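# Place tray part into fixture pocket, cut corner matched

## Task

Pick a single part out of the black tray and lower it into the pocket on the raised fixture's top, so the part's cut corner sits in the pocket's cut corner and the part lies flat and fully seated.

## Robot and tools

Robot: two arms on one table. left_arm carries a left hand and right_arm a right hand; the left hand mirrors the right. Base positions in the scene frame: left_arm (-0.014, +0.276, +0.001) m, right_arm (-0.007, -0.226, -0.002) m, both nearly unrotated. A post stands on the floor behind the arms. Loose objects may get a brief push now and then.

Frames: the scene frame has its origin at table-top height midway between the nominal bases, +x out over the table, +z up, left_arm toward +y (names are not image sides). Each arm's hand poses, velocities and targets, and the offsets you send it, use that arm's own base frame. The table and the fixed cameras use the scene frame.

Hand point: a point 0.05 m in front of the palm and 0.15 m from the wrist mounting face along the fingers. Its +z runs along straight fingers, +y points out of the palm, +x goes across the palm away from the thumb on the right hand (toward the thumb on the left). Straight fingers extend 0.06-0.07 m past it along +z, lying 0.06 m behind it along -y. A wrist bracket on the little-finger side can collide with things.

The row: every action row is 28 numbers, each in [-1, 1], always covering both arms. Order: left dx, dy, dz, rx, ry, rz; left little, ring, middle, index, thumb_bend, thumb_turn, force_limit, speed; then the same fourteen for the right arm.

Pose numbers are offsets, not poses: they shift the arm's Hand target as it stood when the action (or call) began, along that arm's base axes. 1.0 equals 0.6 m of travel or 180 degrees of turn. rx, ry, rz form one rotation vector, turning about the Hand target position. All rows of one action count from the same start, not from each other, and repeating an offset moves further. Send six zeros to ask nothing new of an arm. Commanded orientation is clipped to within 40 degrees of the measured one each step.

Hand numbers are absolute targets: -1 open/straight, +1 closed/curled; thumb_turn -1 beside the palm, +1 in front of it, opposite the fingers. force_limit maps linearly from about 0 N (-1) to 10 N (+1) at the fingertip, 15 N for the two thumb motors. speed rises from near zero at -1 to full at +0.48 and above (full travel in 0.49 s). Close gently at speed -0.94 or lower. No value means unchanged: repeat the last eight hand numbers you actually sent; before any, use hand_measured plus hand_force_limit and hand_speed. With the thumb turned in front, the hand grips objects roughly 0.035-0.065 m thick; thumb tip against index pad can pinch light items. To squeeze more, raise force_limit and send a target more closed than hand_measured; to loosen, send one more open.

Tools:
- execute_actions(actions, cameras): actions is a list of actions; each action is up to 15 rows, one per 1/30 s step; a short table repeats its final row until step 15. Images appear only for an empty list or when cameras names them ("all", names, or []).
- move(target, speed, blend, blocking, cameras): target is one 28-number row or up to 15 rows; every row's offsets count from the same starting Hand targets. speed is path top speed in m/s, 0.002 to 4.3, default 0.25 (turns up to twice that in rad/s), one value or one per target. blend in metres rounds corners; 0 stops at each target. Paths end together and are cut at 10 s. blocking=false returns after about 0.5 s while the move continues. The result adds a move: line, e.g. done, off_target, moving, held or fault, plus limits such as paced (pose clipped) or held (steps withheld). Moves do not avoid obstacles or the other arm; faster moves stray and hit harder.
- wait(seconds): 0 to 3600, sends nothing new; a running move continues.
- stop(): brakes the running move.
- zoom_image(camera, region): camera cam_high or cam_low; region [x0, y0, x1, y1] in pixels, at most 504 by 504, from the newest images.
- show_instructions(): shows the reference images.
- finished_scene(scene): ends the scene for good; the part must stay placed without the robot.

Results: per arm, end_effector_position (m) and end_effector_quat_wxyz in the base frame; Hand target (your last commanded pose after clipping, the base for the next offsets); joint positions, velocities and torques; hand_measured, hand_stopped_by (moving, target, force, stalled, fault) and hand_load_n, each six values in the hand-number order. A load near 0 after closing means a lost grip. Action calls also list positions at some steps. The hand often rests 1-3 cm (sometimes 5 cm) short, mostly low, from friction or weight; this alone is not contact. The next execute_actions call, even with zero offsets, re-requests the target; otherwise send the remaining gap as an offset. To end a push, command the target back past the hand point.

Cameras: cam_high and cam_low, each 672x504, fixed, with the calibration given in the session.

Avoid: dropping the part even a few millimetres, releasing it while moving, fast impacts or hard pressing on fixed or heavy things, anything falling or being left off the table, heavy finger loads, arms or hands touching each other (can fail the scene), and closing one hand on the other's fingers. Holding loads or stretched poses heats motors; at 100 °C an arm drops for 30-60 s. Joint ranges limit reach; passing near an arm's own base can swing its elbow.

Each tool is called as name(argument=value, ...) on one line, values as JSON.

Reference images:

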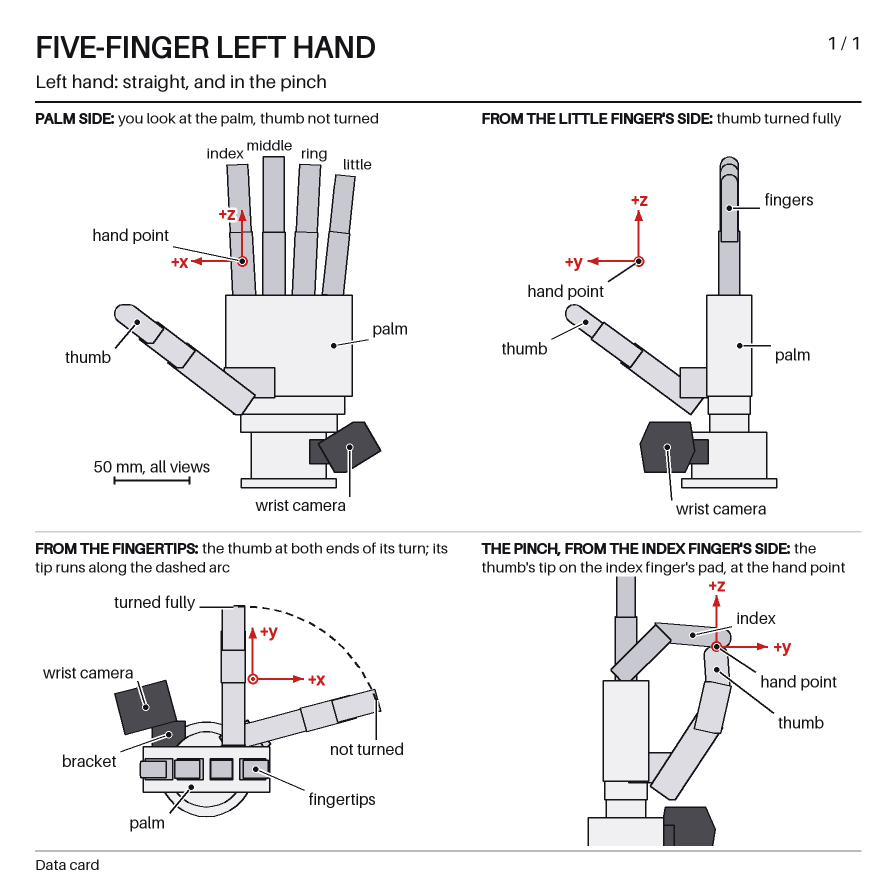

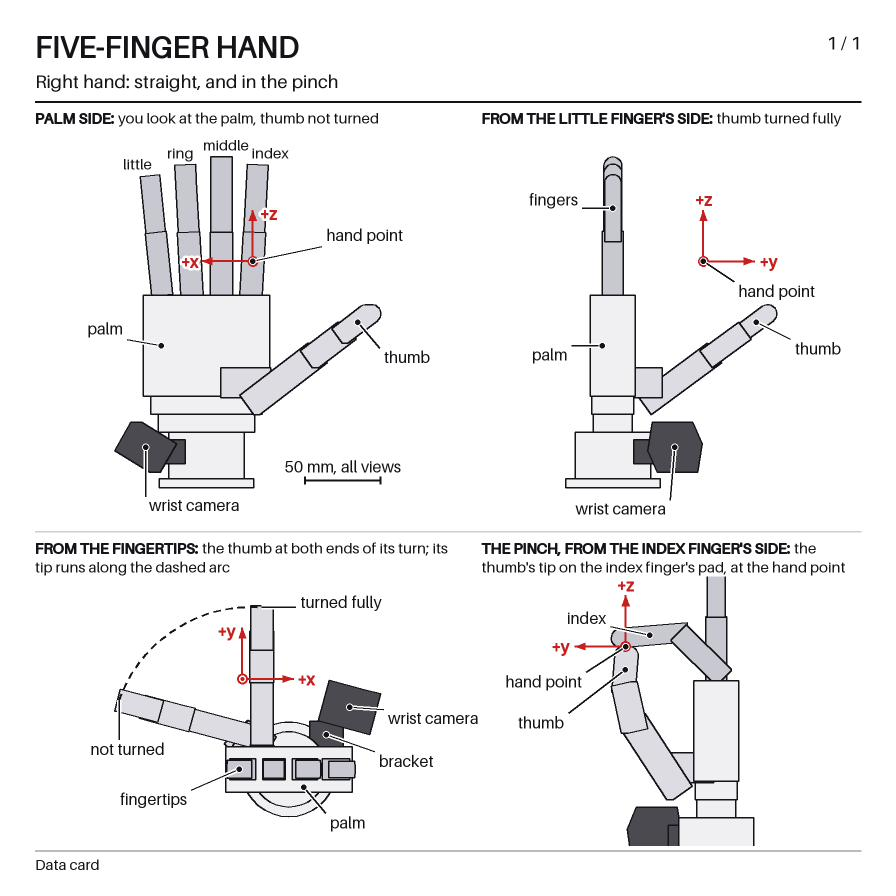

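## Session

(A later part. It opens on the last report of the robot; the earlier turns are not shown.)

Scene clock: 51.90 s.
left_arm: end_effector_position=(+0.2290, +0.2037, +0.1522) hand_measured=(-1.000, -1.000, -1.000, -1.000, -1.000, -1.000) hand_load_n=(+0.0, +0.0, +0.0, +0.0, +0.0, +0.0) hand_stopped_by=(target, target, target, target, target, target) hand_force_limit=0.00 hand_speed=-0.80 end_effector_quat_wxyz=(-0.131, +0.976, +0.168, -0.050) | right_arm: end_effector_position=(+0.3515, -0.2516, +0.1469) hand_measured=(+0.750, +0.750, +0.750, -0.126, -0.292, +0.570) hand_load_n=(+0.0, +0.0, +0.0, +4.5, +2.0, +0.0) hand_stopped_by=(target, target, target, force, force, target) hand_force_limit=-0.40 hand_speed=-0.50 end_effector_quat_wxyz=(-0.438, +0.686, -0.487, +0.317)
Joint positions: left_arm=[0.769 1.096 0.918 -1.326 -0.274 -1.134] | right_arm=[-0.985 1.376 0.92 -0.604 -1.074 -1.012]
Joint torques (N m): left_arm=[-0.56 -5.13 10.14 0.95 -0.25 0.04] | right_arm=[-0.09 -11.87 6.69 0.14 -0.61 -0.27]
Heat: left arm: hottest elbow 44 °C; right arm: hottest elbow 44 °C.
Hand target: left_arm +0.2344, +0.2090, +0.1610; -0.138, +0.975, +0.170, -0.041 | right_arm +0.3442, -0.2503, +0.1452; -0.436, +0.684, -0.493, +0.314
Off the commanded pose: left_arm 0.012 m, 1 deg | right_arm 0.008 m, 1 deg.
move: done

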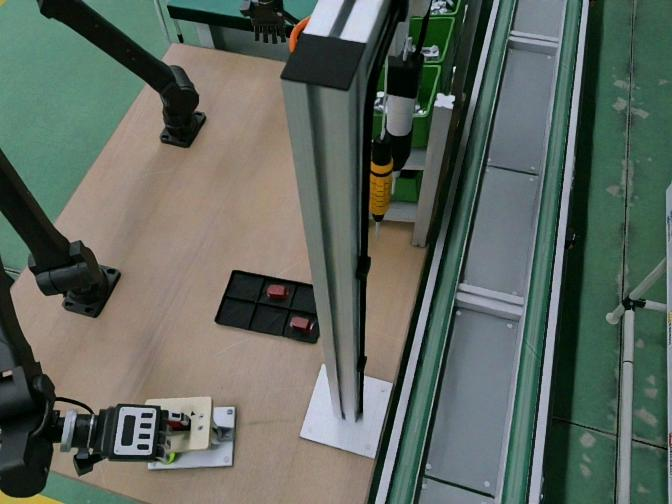

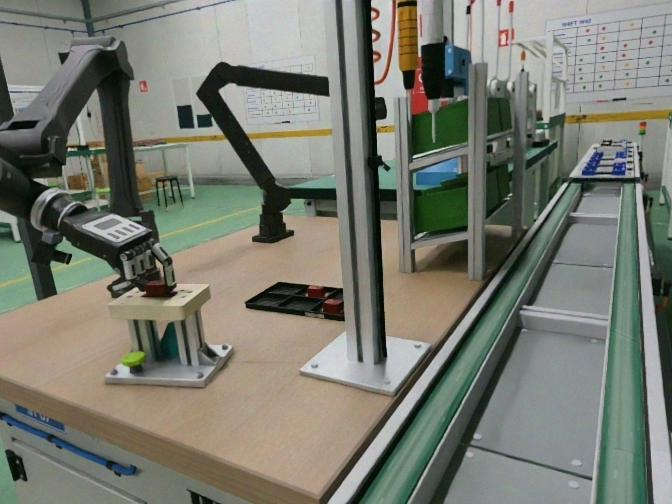

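zoom_image(camera="cam_low", region=[136, 282, 160, 300])

zoom_image(camera="cam_low", region=[160, 282, 184, 300])

zoom_image(camera="cam_low", region=[144, 276, 170, 300])

Scaled by 21.000 from the camera's image (finer frame: 960x720).

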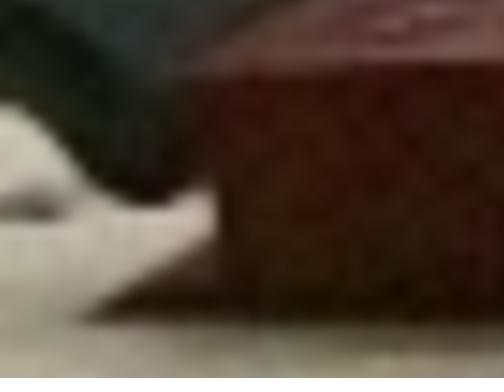

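Scaled by 21.000 from the camera's image (finer frame: 960x720).

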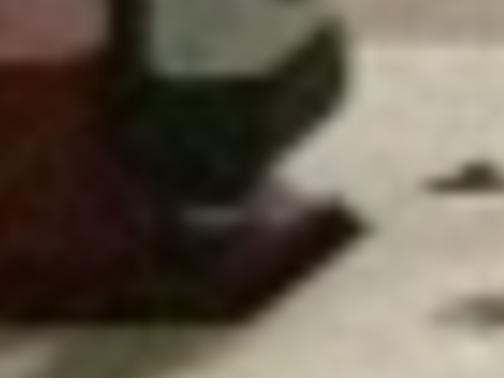

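Scaled by 19.385 from the camera's image (finer frame: 960x720).

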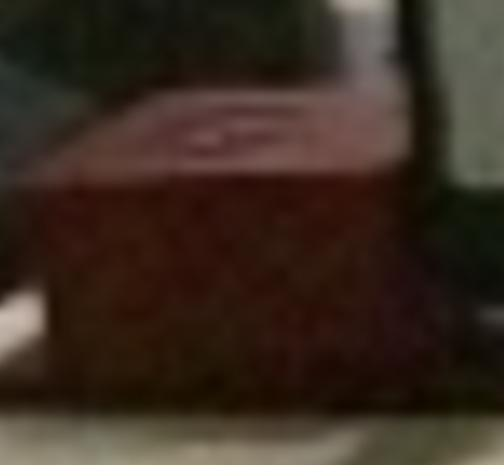

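move(target=[0,0,0,0,0,0,-1,-1,-1,-1,-1,-1,0,-0.8, 0,0,-0.012,0,0,0,0.75,0.75,0.75,0.1,-0.05,0.57,-0.4,-0.5], speed=0.04, cameras=["cam_high","cam_low"])

zoom_image(camera="cam_low", region=[138, 272, 182, 304])

zoom_image(camera="cam_high", region=[154, 406, 196, 438])

zoom_image(camera="cam_low", region=[144, 276, 170, 300])

Scene clock: 52.90 s.
left_arm: end_effector_position=(+0.2290, +0.2037, +0.1522) hand_measured=(-1.000, -1.000, -1.000, -1.000, -1.000, -1.000) hand_load_n=(+0.0, +0.0, +0.0, +0.0, +0.0, +0.0) hand_stopped_by=(target, target, target, target, target, target) hand_force_limit=0.00 hand_speed=-0.80 end_effector_quat_wxyz=(-0.131, +0.976, +0.168, -0.050) | right_arm: end_effector_position=(+0.3515, -0.2516, +0.1469) hand_measured=(+0.750, +0.750, +0.750, -0.126, -0.292, +0.570) hand_load_n=(+0.5, +0.0, +0.0, +4.5, +2.5, +0.0) hand_stopped_by=(target, target, target, force, force, target) hand_force_limit=-0.40 hand_speed=-0.50 end_effector_quat_wxyz=(-0.438, +0.686, -0.487, +0.317)
Joint positions: left_arm=[0.769 1.096 0.918 -1.326 -0.274 -1.134] | right_arm=[-0.985 1.376 0.92 -0.604 -1.074 -1.013]
Joint torques (N m): left_arm=[-0.62 -5.13 10.14 0.96 -0.25 0.04] | right_arm=[-0.09 -11.05 5.87 1.05 -0.56 -0.24]
Heat: left arm: hottest elbow 44 °C; right arm: hottest elbow 44 °C.
Hand target: left_arm +0.2344, +0.2090, +0.1610; -0.138, +0.975, +0.170, -0.041 | right_arm +0.3442, -0.2503, +0.1381; -0.436, +0.684, -0.493, +0.314
Off the commanded pose: left_arm 0.012 m, 1 deg | right_arm 0.012 m, 1 deg.
move: off_target (right_arm)

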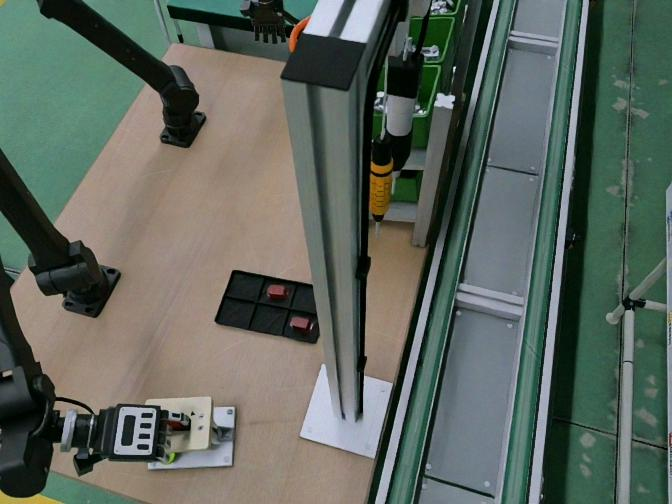

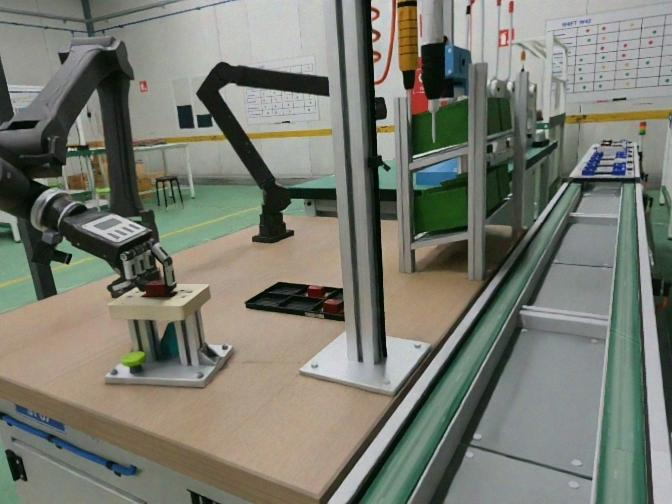

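Scaled by 11.455 from the camera's image (finer frame: 960x720).

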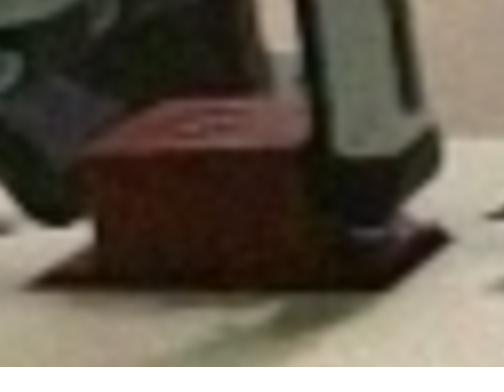

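Scaled by 12.000 from the camera's image (finer frame: 960x720).

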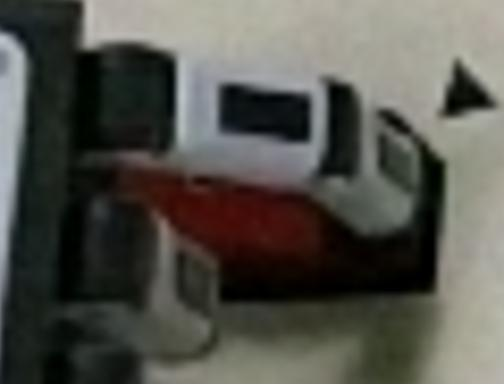

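Scaled by 19.385 from the camera's image (finer frame: 960x720).

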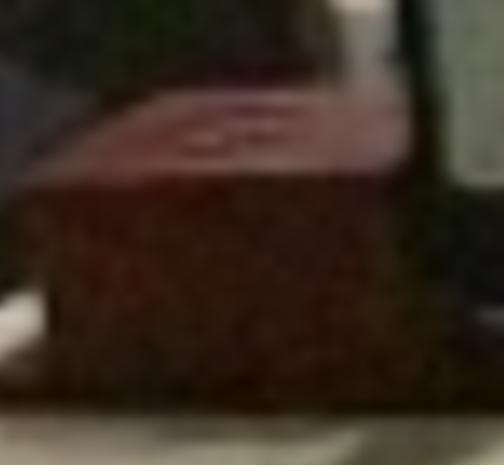

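move(target=[0,0,0,0,0,0,-1,-1,-1,-1,-1,-1,0,-0.8, 0,0,0.002,0,0,0,0.75,0.75,0.75,-0.2,-0.34,0.57,-0.4,-0.92], speed=0.04, cameras=["cam_high","cam_low"])

zoom_image(camera="cam_low", region=[138, 272, 182, 304])

zoom_image(camera="cam_high", region=[154, 406, 196, 438])

zoom_image(camera="cam_low", region=[144, 276, 170, 300])

Scene clock: 54.20 s.
left_arm: end_effector_position=(+0.2290, +0.2037, +0.1522) hand_measured=(-1.000, -1.000, -1.000, -1.000, -1.000, -1.000) hand_load_n=(+0.0, +0.0, +0.0, +0.0, +0.0, +0.0) hand_stopped_by=(target, target, target, target, target, target) hand_force_limit=0.00 hand_speed=-0.80 end_effector_quat_wxyz=(-0.131, +0.976, +0.168, -0.050) | right_arm: end_effector_position=(+0.3495, -0.2504, +0.1438) hand_measured=(+0.750, +0.750, +0.750, -0.200, -0.340, +0.570) hand_load_n=(+0.0, +0.0, +0.0, +0.0, +0.0, +0.0) hand_stopped_by=(target, target, target, target, target, target) hand_force_limit=-0.40 hand_speed=-0.92 end_effector_quat_wxyz=(-0.437, +0.686, -0.489, +0.315)
Joint positions: left_arm=[0.769 1.096 0.918 -1.326 -0.274 -1.134] | right_arm=[-0.987 1.376 0.913 -0.604 -1.073 -1.015]
Joint torques (N m): left_arm=[-0.62 -5.13 10.14 0.96 -0.25 0.03] | right_arm=[0.09 -11.16 6.48 0.88 -0.62 -0.21]
Heat: left arm: hottest elbow 44 °C; right arm: hottest elbow 43 °C.
Hand target: left_arm +0.2344, +0.2090, +0.1610; -0.138, +0.975, +0.170, -0.041 | right_arm +0.3442, -0.2501, +0.1392; -0.436, +0.684, -0.493, +0.314
Off the commanded pose: left_arm 0.012 m, 1 deg | right_arm 0.007 m, 1 deg.
move: done

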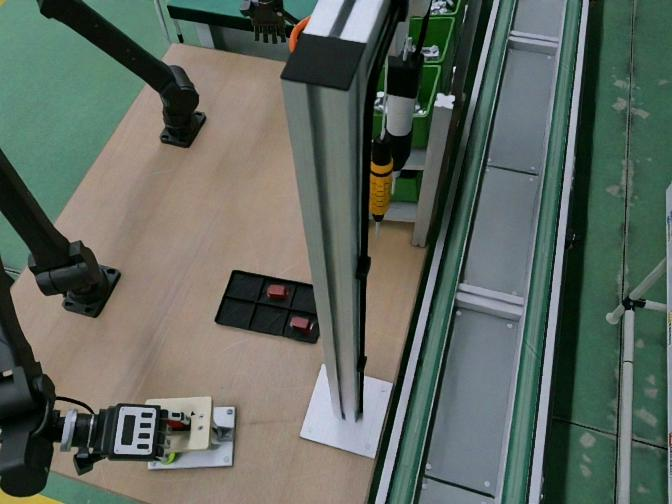

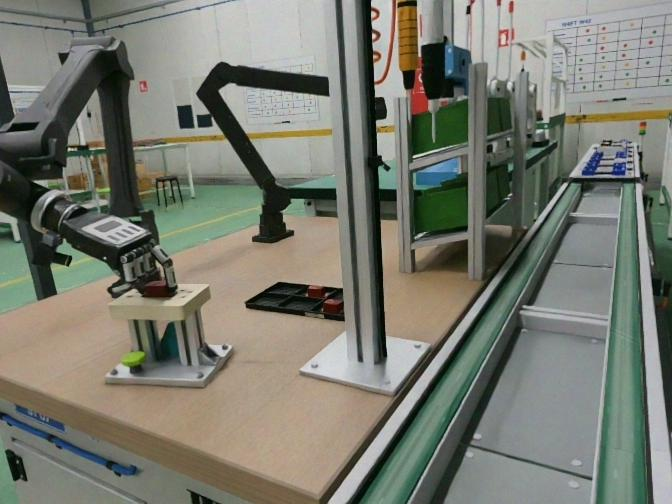

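Scaled by 11.455 from the camera's image (finer frame: 960x720).

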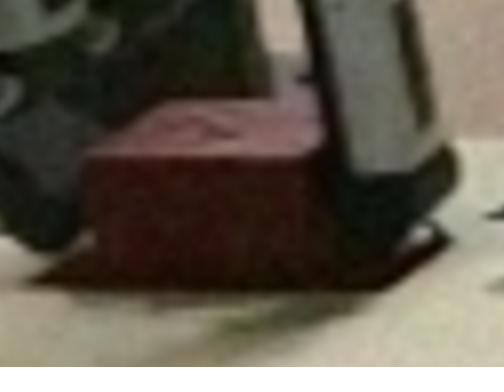

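Scaled by 12.000 from the camera's image (finer frame: 960x720).

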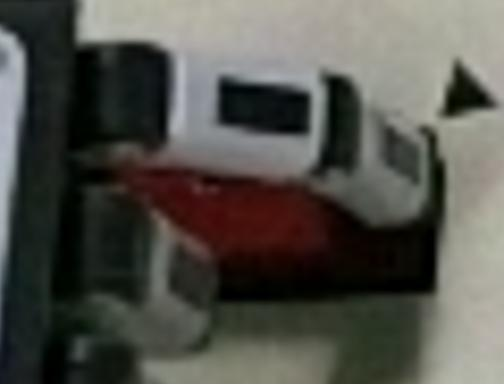

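Scaled by 19.385 from the camera's image (finer frame: 960x720).

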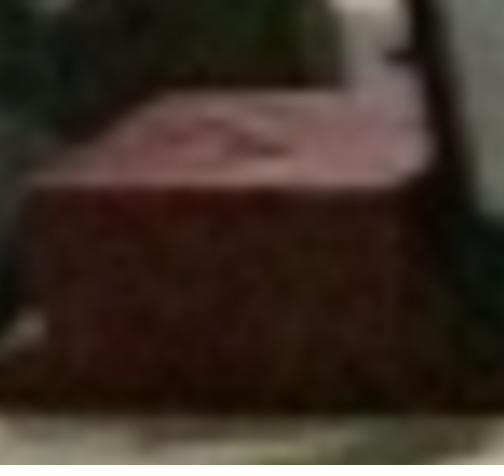

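zoom_image(camera="cam_low", region=[160, 282, 184, 300])

zoom_image(camera="cam_low", region=[136, 282, 160, 300])

Scaled by 21.000 from the camera's image (finer frame: 960x720).

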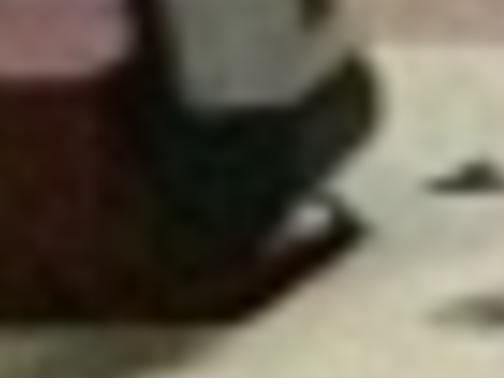

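Scaled by 21.000 from the camera's image (finer frame: 960x720).

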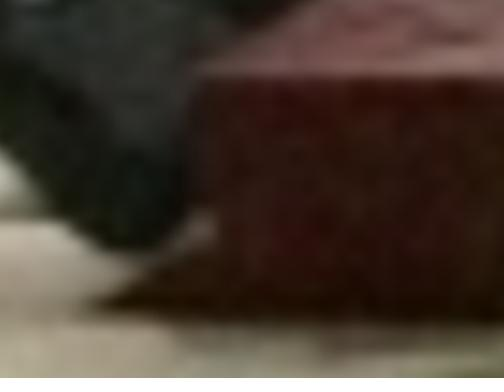

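move(target=[0,0,0,0,0,0,-1,-1,-1,-1,-1,-1,0,-0.8, 0,0,0,0,0,0,0.75,0.75,0.75,-1,-0.34,0.57,-0.4,-0.5], speed=0.04, cameras=["cam_high","cam_low"])

zoom_image(camera="cam_high", region=[154, 406, 196, 438])

zoom_image(camera="cam_low", region=[130, 270, 186, 306])

Scene clock: 56.30 s.
left_arm: end_effector_position=(+0.2290, +0.2037, +0.1522) hand_measured=(-1.000, -1.000, -1.000, -1.000, -1.000, -1.000) hand_load_n=(+0.0, +0.0, +0.0, +0.0, +0.0, +0.0) hand_stopped_by=(target, target, target, target, target, target) hand_force_limit=0.00 hand_speed=-0.80 end_effector_quat_wxyz=(-0.131, +0.976, +0.168, -0.050) | right_arm: end_effector_position=(+0.3494, -0.2505, +0.1438) hand_measured=(+0.750, +0.750, +0.750, -1.000, -0.340, +0.570) hand_load_n=(+0.0, +0.0, +0.0, +0.0, +0.0, +0.0) hand_stopped_by=(target, target, target, target, target, target) hand_force_limit=-0.40 hand_speed=-0.50 end_effector_quat_wxyz=(-0.437, +0.686, -0.489, +0.316)
Joint positions: left_arm=[0.769 1.096 0.918 -1.326 -0.274 -1.134] | right_arm=[-0.987 1.376 0.913 -0.604 -1.073 -1.015]
Joint torques (N m): left_arm=[-0.56 -5.19 10.14 0.96 -0.25 0.04] | right_arm=[0.09 -11.11 6.49 0.88 -0.64 -0.21]
Heat: left arm: hottest elbow 44 °C; right arm: hottest elbow 44 °C.
Hand target: left_arm +0.2344, +0.2090, +0.1610; -0.138, +0.975, +0.170, -0.041 | right_arm +0.3441, -0.2502, +0.1392; -0.436, +0.684, -0.493, +0.314
Off the commanded pose: left_arm 0.012 m, 1 deg | right_arm 0.007 m, 1 deg.
move: done

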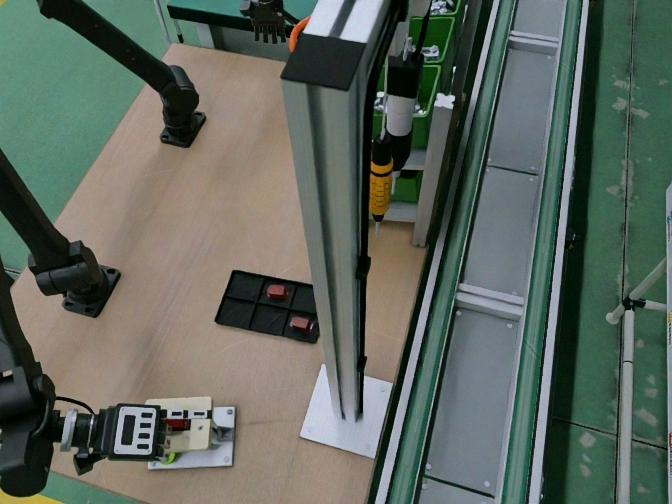

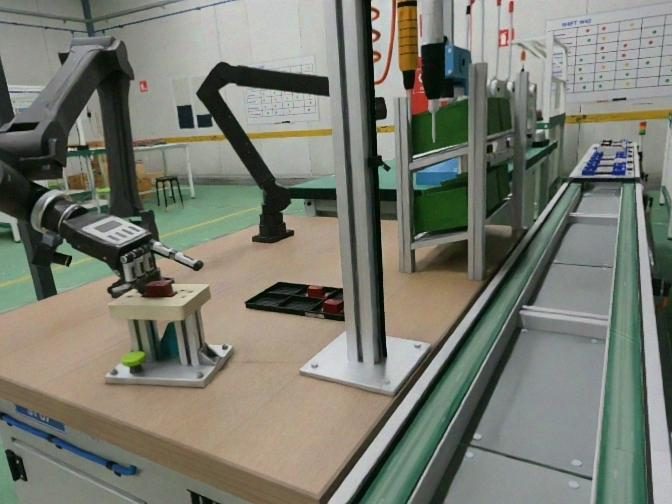

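Scaled by 12.000 from the camera's image (finer frame: 960x720).

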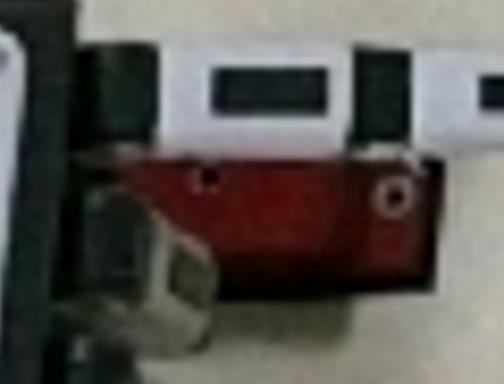

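Scaled by 9.000 from the camera's image (finer frame: 960x720).

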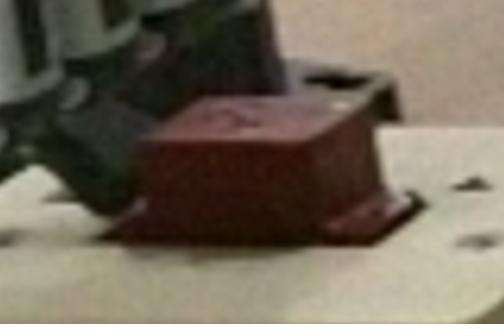

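move(target=[[0,0,0,0,0,0,-1,-1,-1,-1,-1,-1,0,-0.8, -0.01,-0.005,0.08,0,0,0,0.75,0.75,0.75,-1,-0.34,0.57,-0.4,-0.5],[0,0,0,0,0,0,-1,-1,-1,-1,-1,-1,0,-0.8, -0.1,-0.03,0.25,0,0,0,0.75,0.75,0.75,-1,-0.34,0.57,-0.4,-0.5]], speed=[0.05,0.15], blend=0.02, cameras=["cam_high","cam_low"])

zoom_image(camera="cam_high", region=[154, 406, 196, 438])

zoom_image(camera="cam_low", region=[130, 270, 186, 306])

Scene clock: 59.33 s.
left_arm: end_effector_position=(+0.2290, +0.2037, +0.1522) hand_measured=(-1.000, -1.000, -1.000, -1.000, -1.000, -1.000) hand_load_n=(+0.0, +0.0, +0.0, +0.0, +0.0, -0.5) hand_stopped_by=(target, target, target, target, target, target) hand_force_limit=0.00 hand_speed=-0.80 end_effector_quat_wxyz=(-0.131, +0.976, +0.168, -0.050) | right_arm: end_effector_position=(+0.2821, -0.2568, +0.2773) hand_measured=(+0.750, +0.750, +0.750, -1.000, -0.340, +0.570) hand_load_n=(+0.0, +0.0, +0.0, +0.0, +0.0, +0.0) hand_stopped_by=(target, target, target, target, target, target) hand_force_limit=-0.40 hand_speed=-0.50 end_effector_quat_wxyz=(-0.442, +0.681, -0.498, +0.304)
Joint positions: left_arm=[0.769 1.096 0.918 -1.326 -0.274 -1.134] | right_arm=[-1.149 1.272 1.204 -1.325 -1.124 -1.345]
Joint torques (N m): left_arm=[-0.56 -5.13 10.14 0.96 -0.25 0.04] | right_arm=[0.26 -8.59 10.81 -0.02 -0.9 -0.3]
Heat: left arm: hottest elbow 44 °C; right arm: hottest elbow 44 °C.
Hand target: left_arm +0.2344, +0.2090, +0.1610; -0.138, +0.975, +0.170, -0.041 | right_arm +0.2842, -0.2683, +0.2893; -0.436, +0.684, -0.493, +0.314
Off the commanded pose: left_arm 0.012 m, 1 deg | right_arm 0.017 m, 2 deg.
move: off_target (right_arm)

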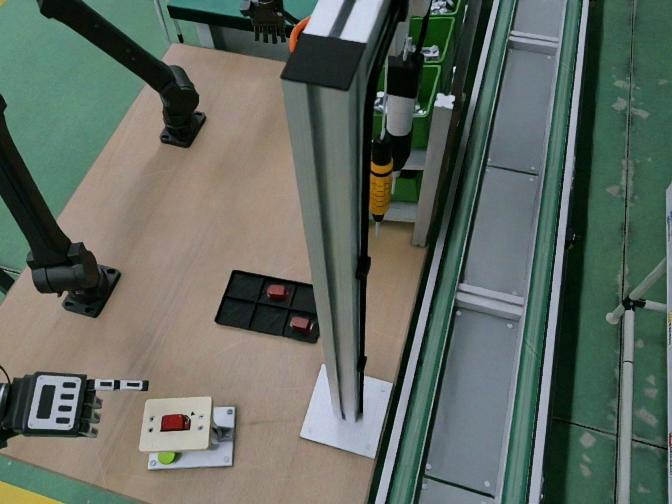

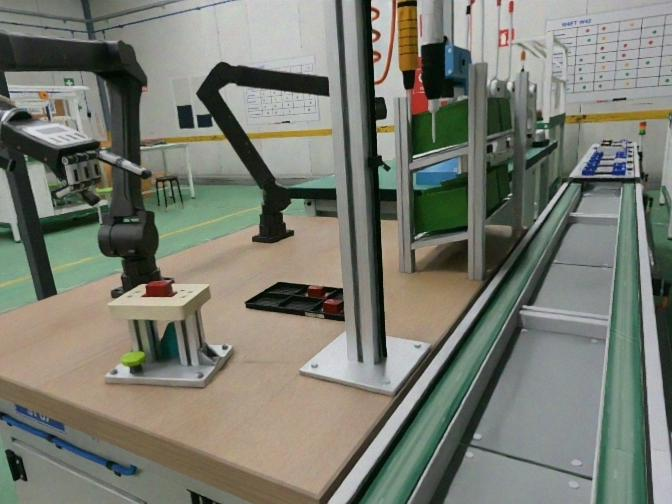

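Scaled by 12.000 from the camera's image (finer frame: 960x720).

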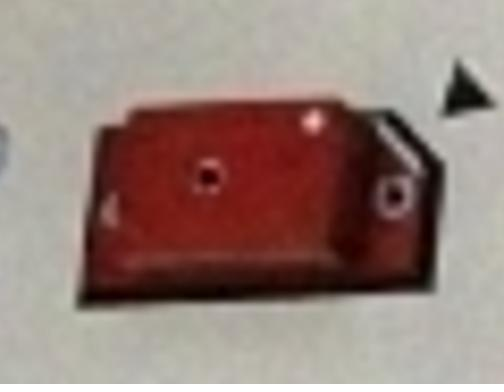

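Scaled by 9.000 from the camera's image (finer frame: 960x720).

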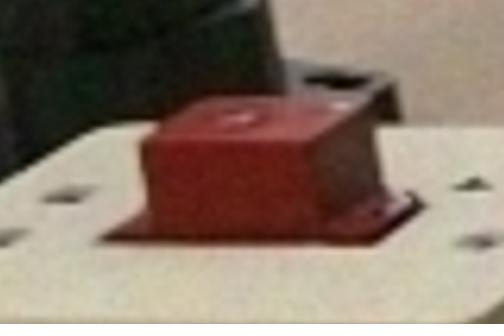

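zoom_image(camera="cam_low", region=[138, 280, 180, 302])

Scaled by 12.000 from the camera's image (finer frame: 960x720).

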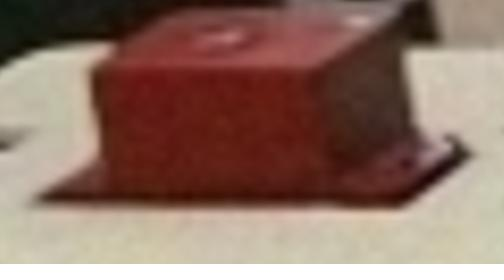

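zoom_image(camera="cam_high", region=[158, 412, 178, 433])

zoom_image(camera="cam_high", region=[176, 412, 196, 433])

zoom_image(camera="cam_low", region=[162, 286, 182, 302])

zoom_image(camera="cam_low", region=[136, 286, 156, 302])

Scaled by 24.000 from the camera's image (finer frame: 960x720).

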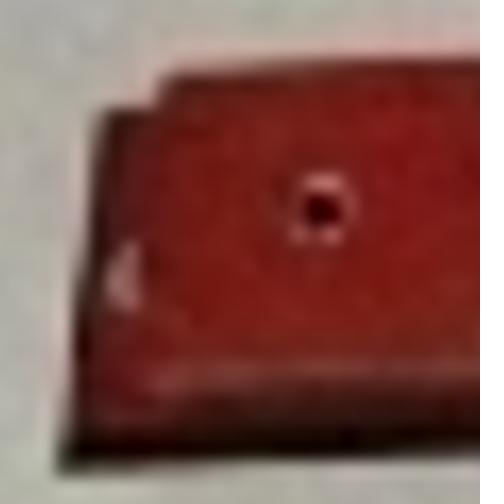

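Scaled by 24.000 from the camera's image (finer frame: 960x720).

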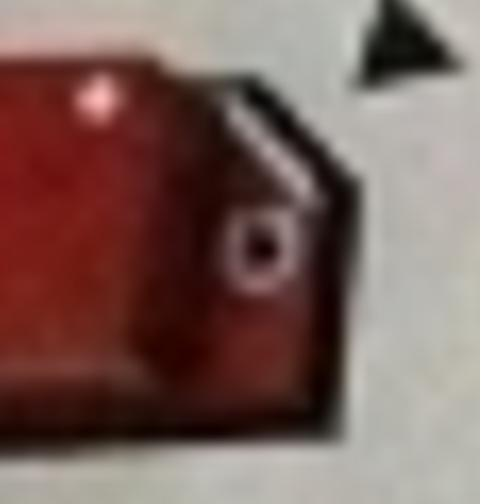

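Scaled by 25.200 from the camera's image (finer frame: 960x720).

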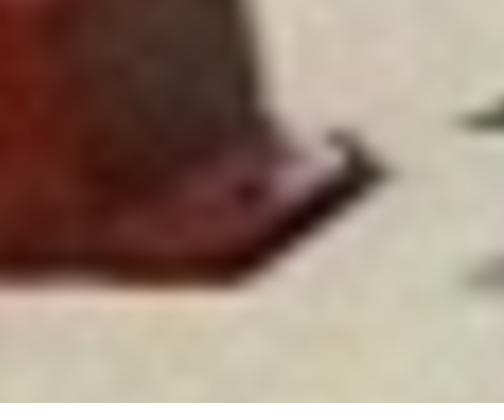

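Scaled by 25.200 from the camera's image (finer frame: 960x720).

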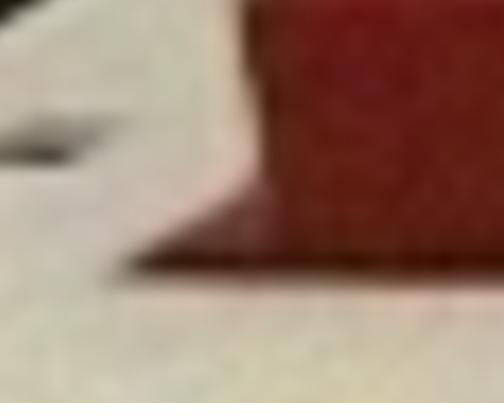

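finished_scene()

The scene is finished: the task was done.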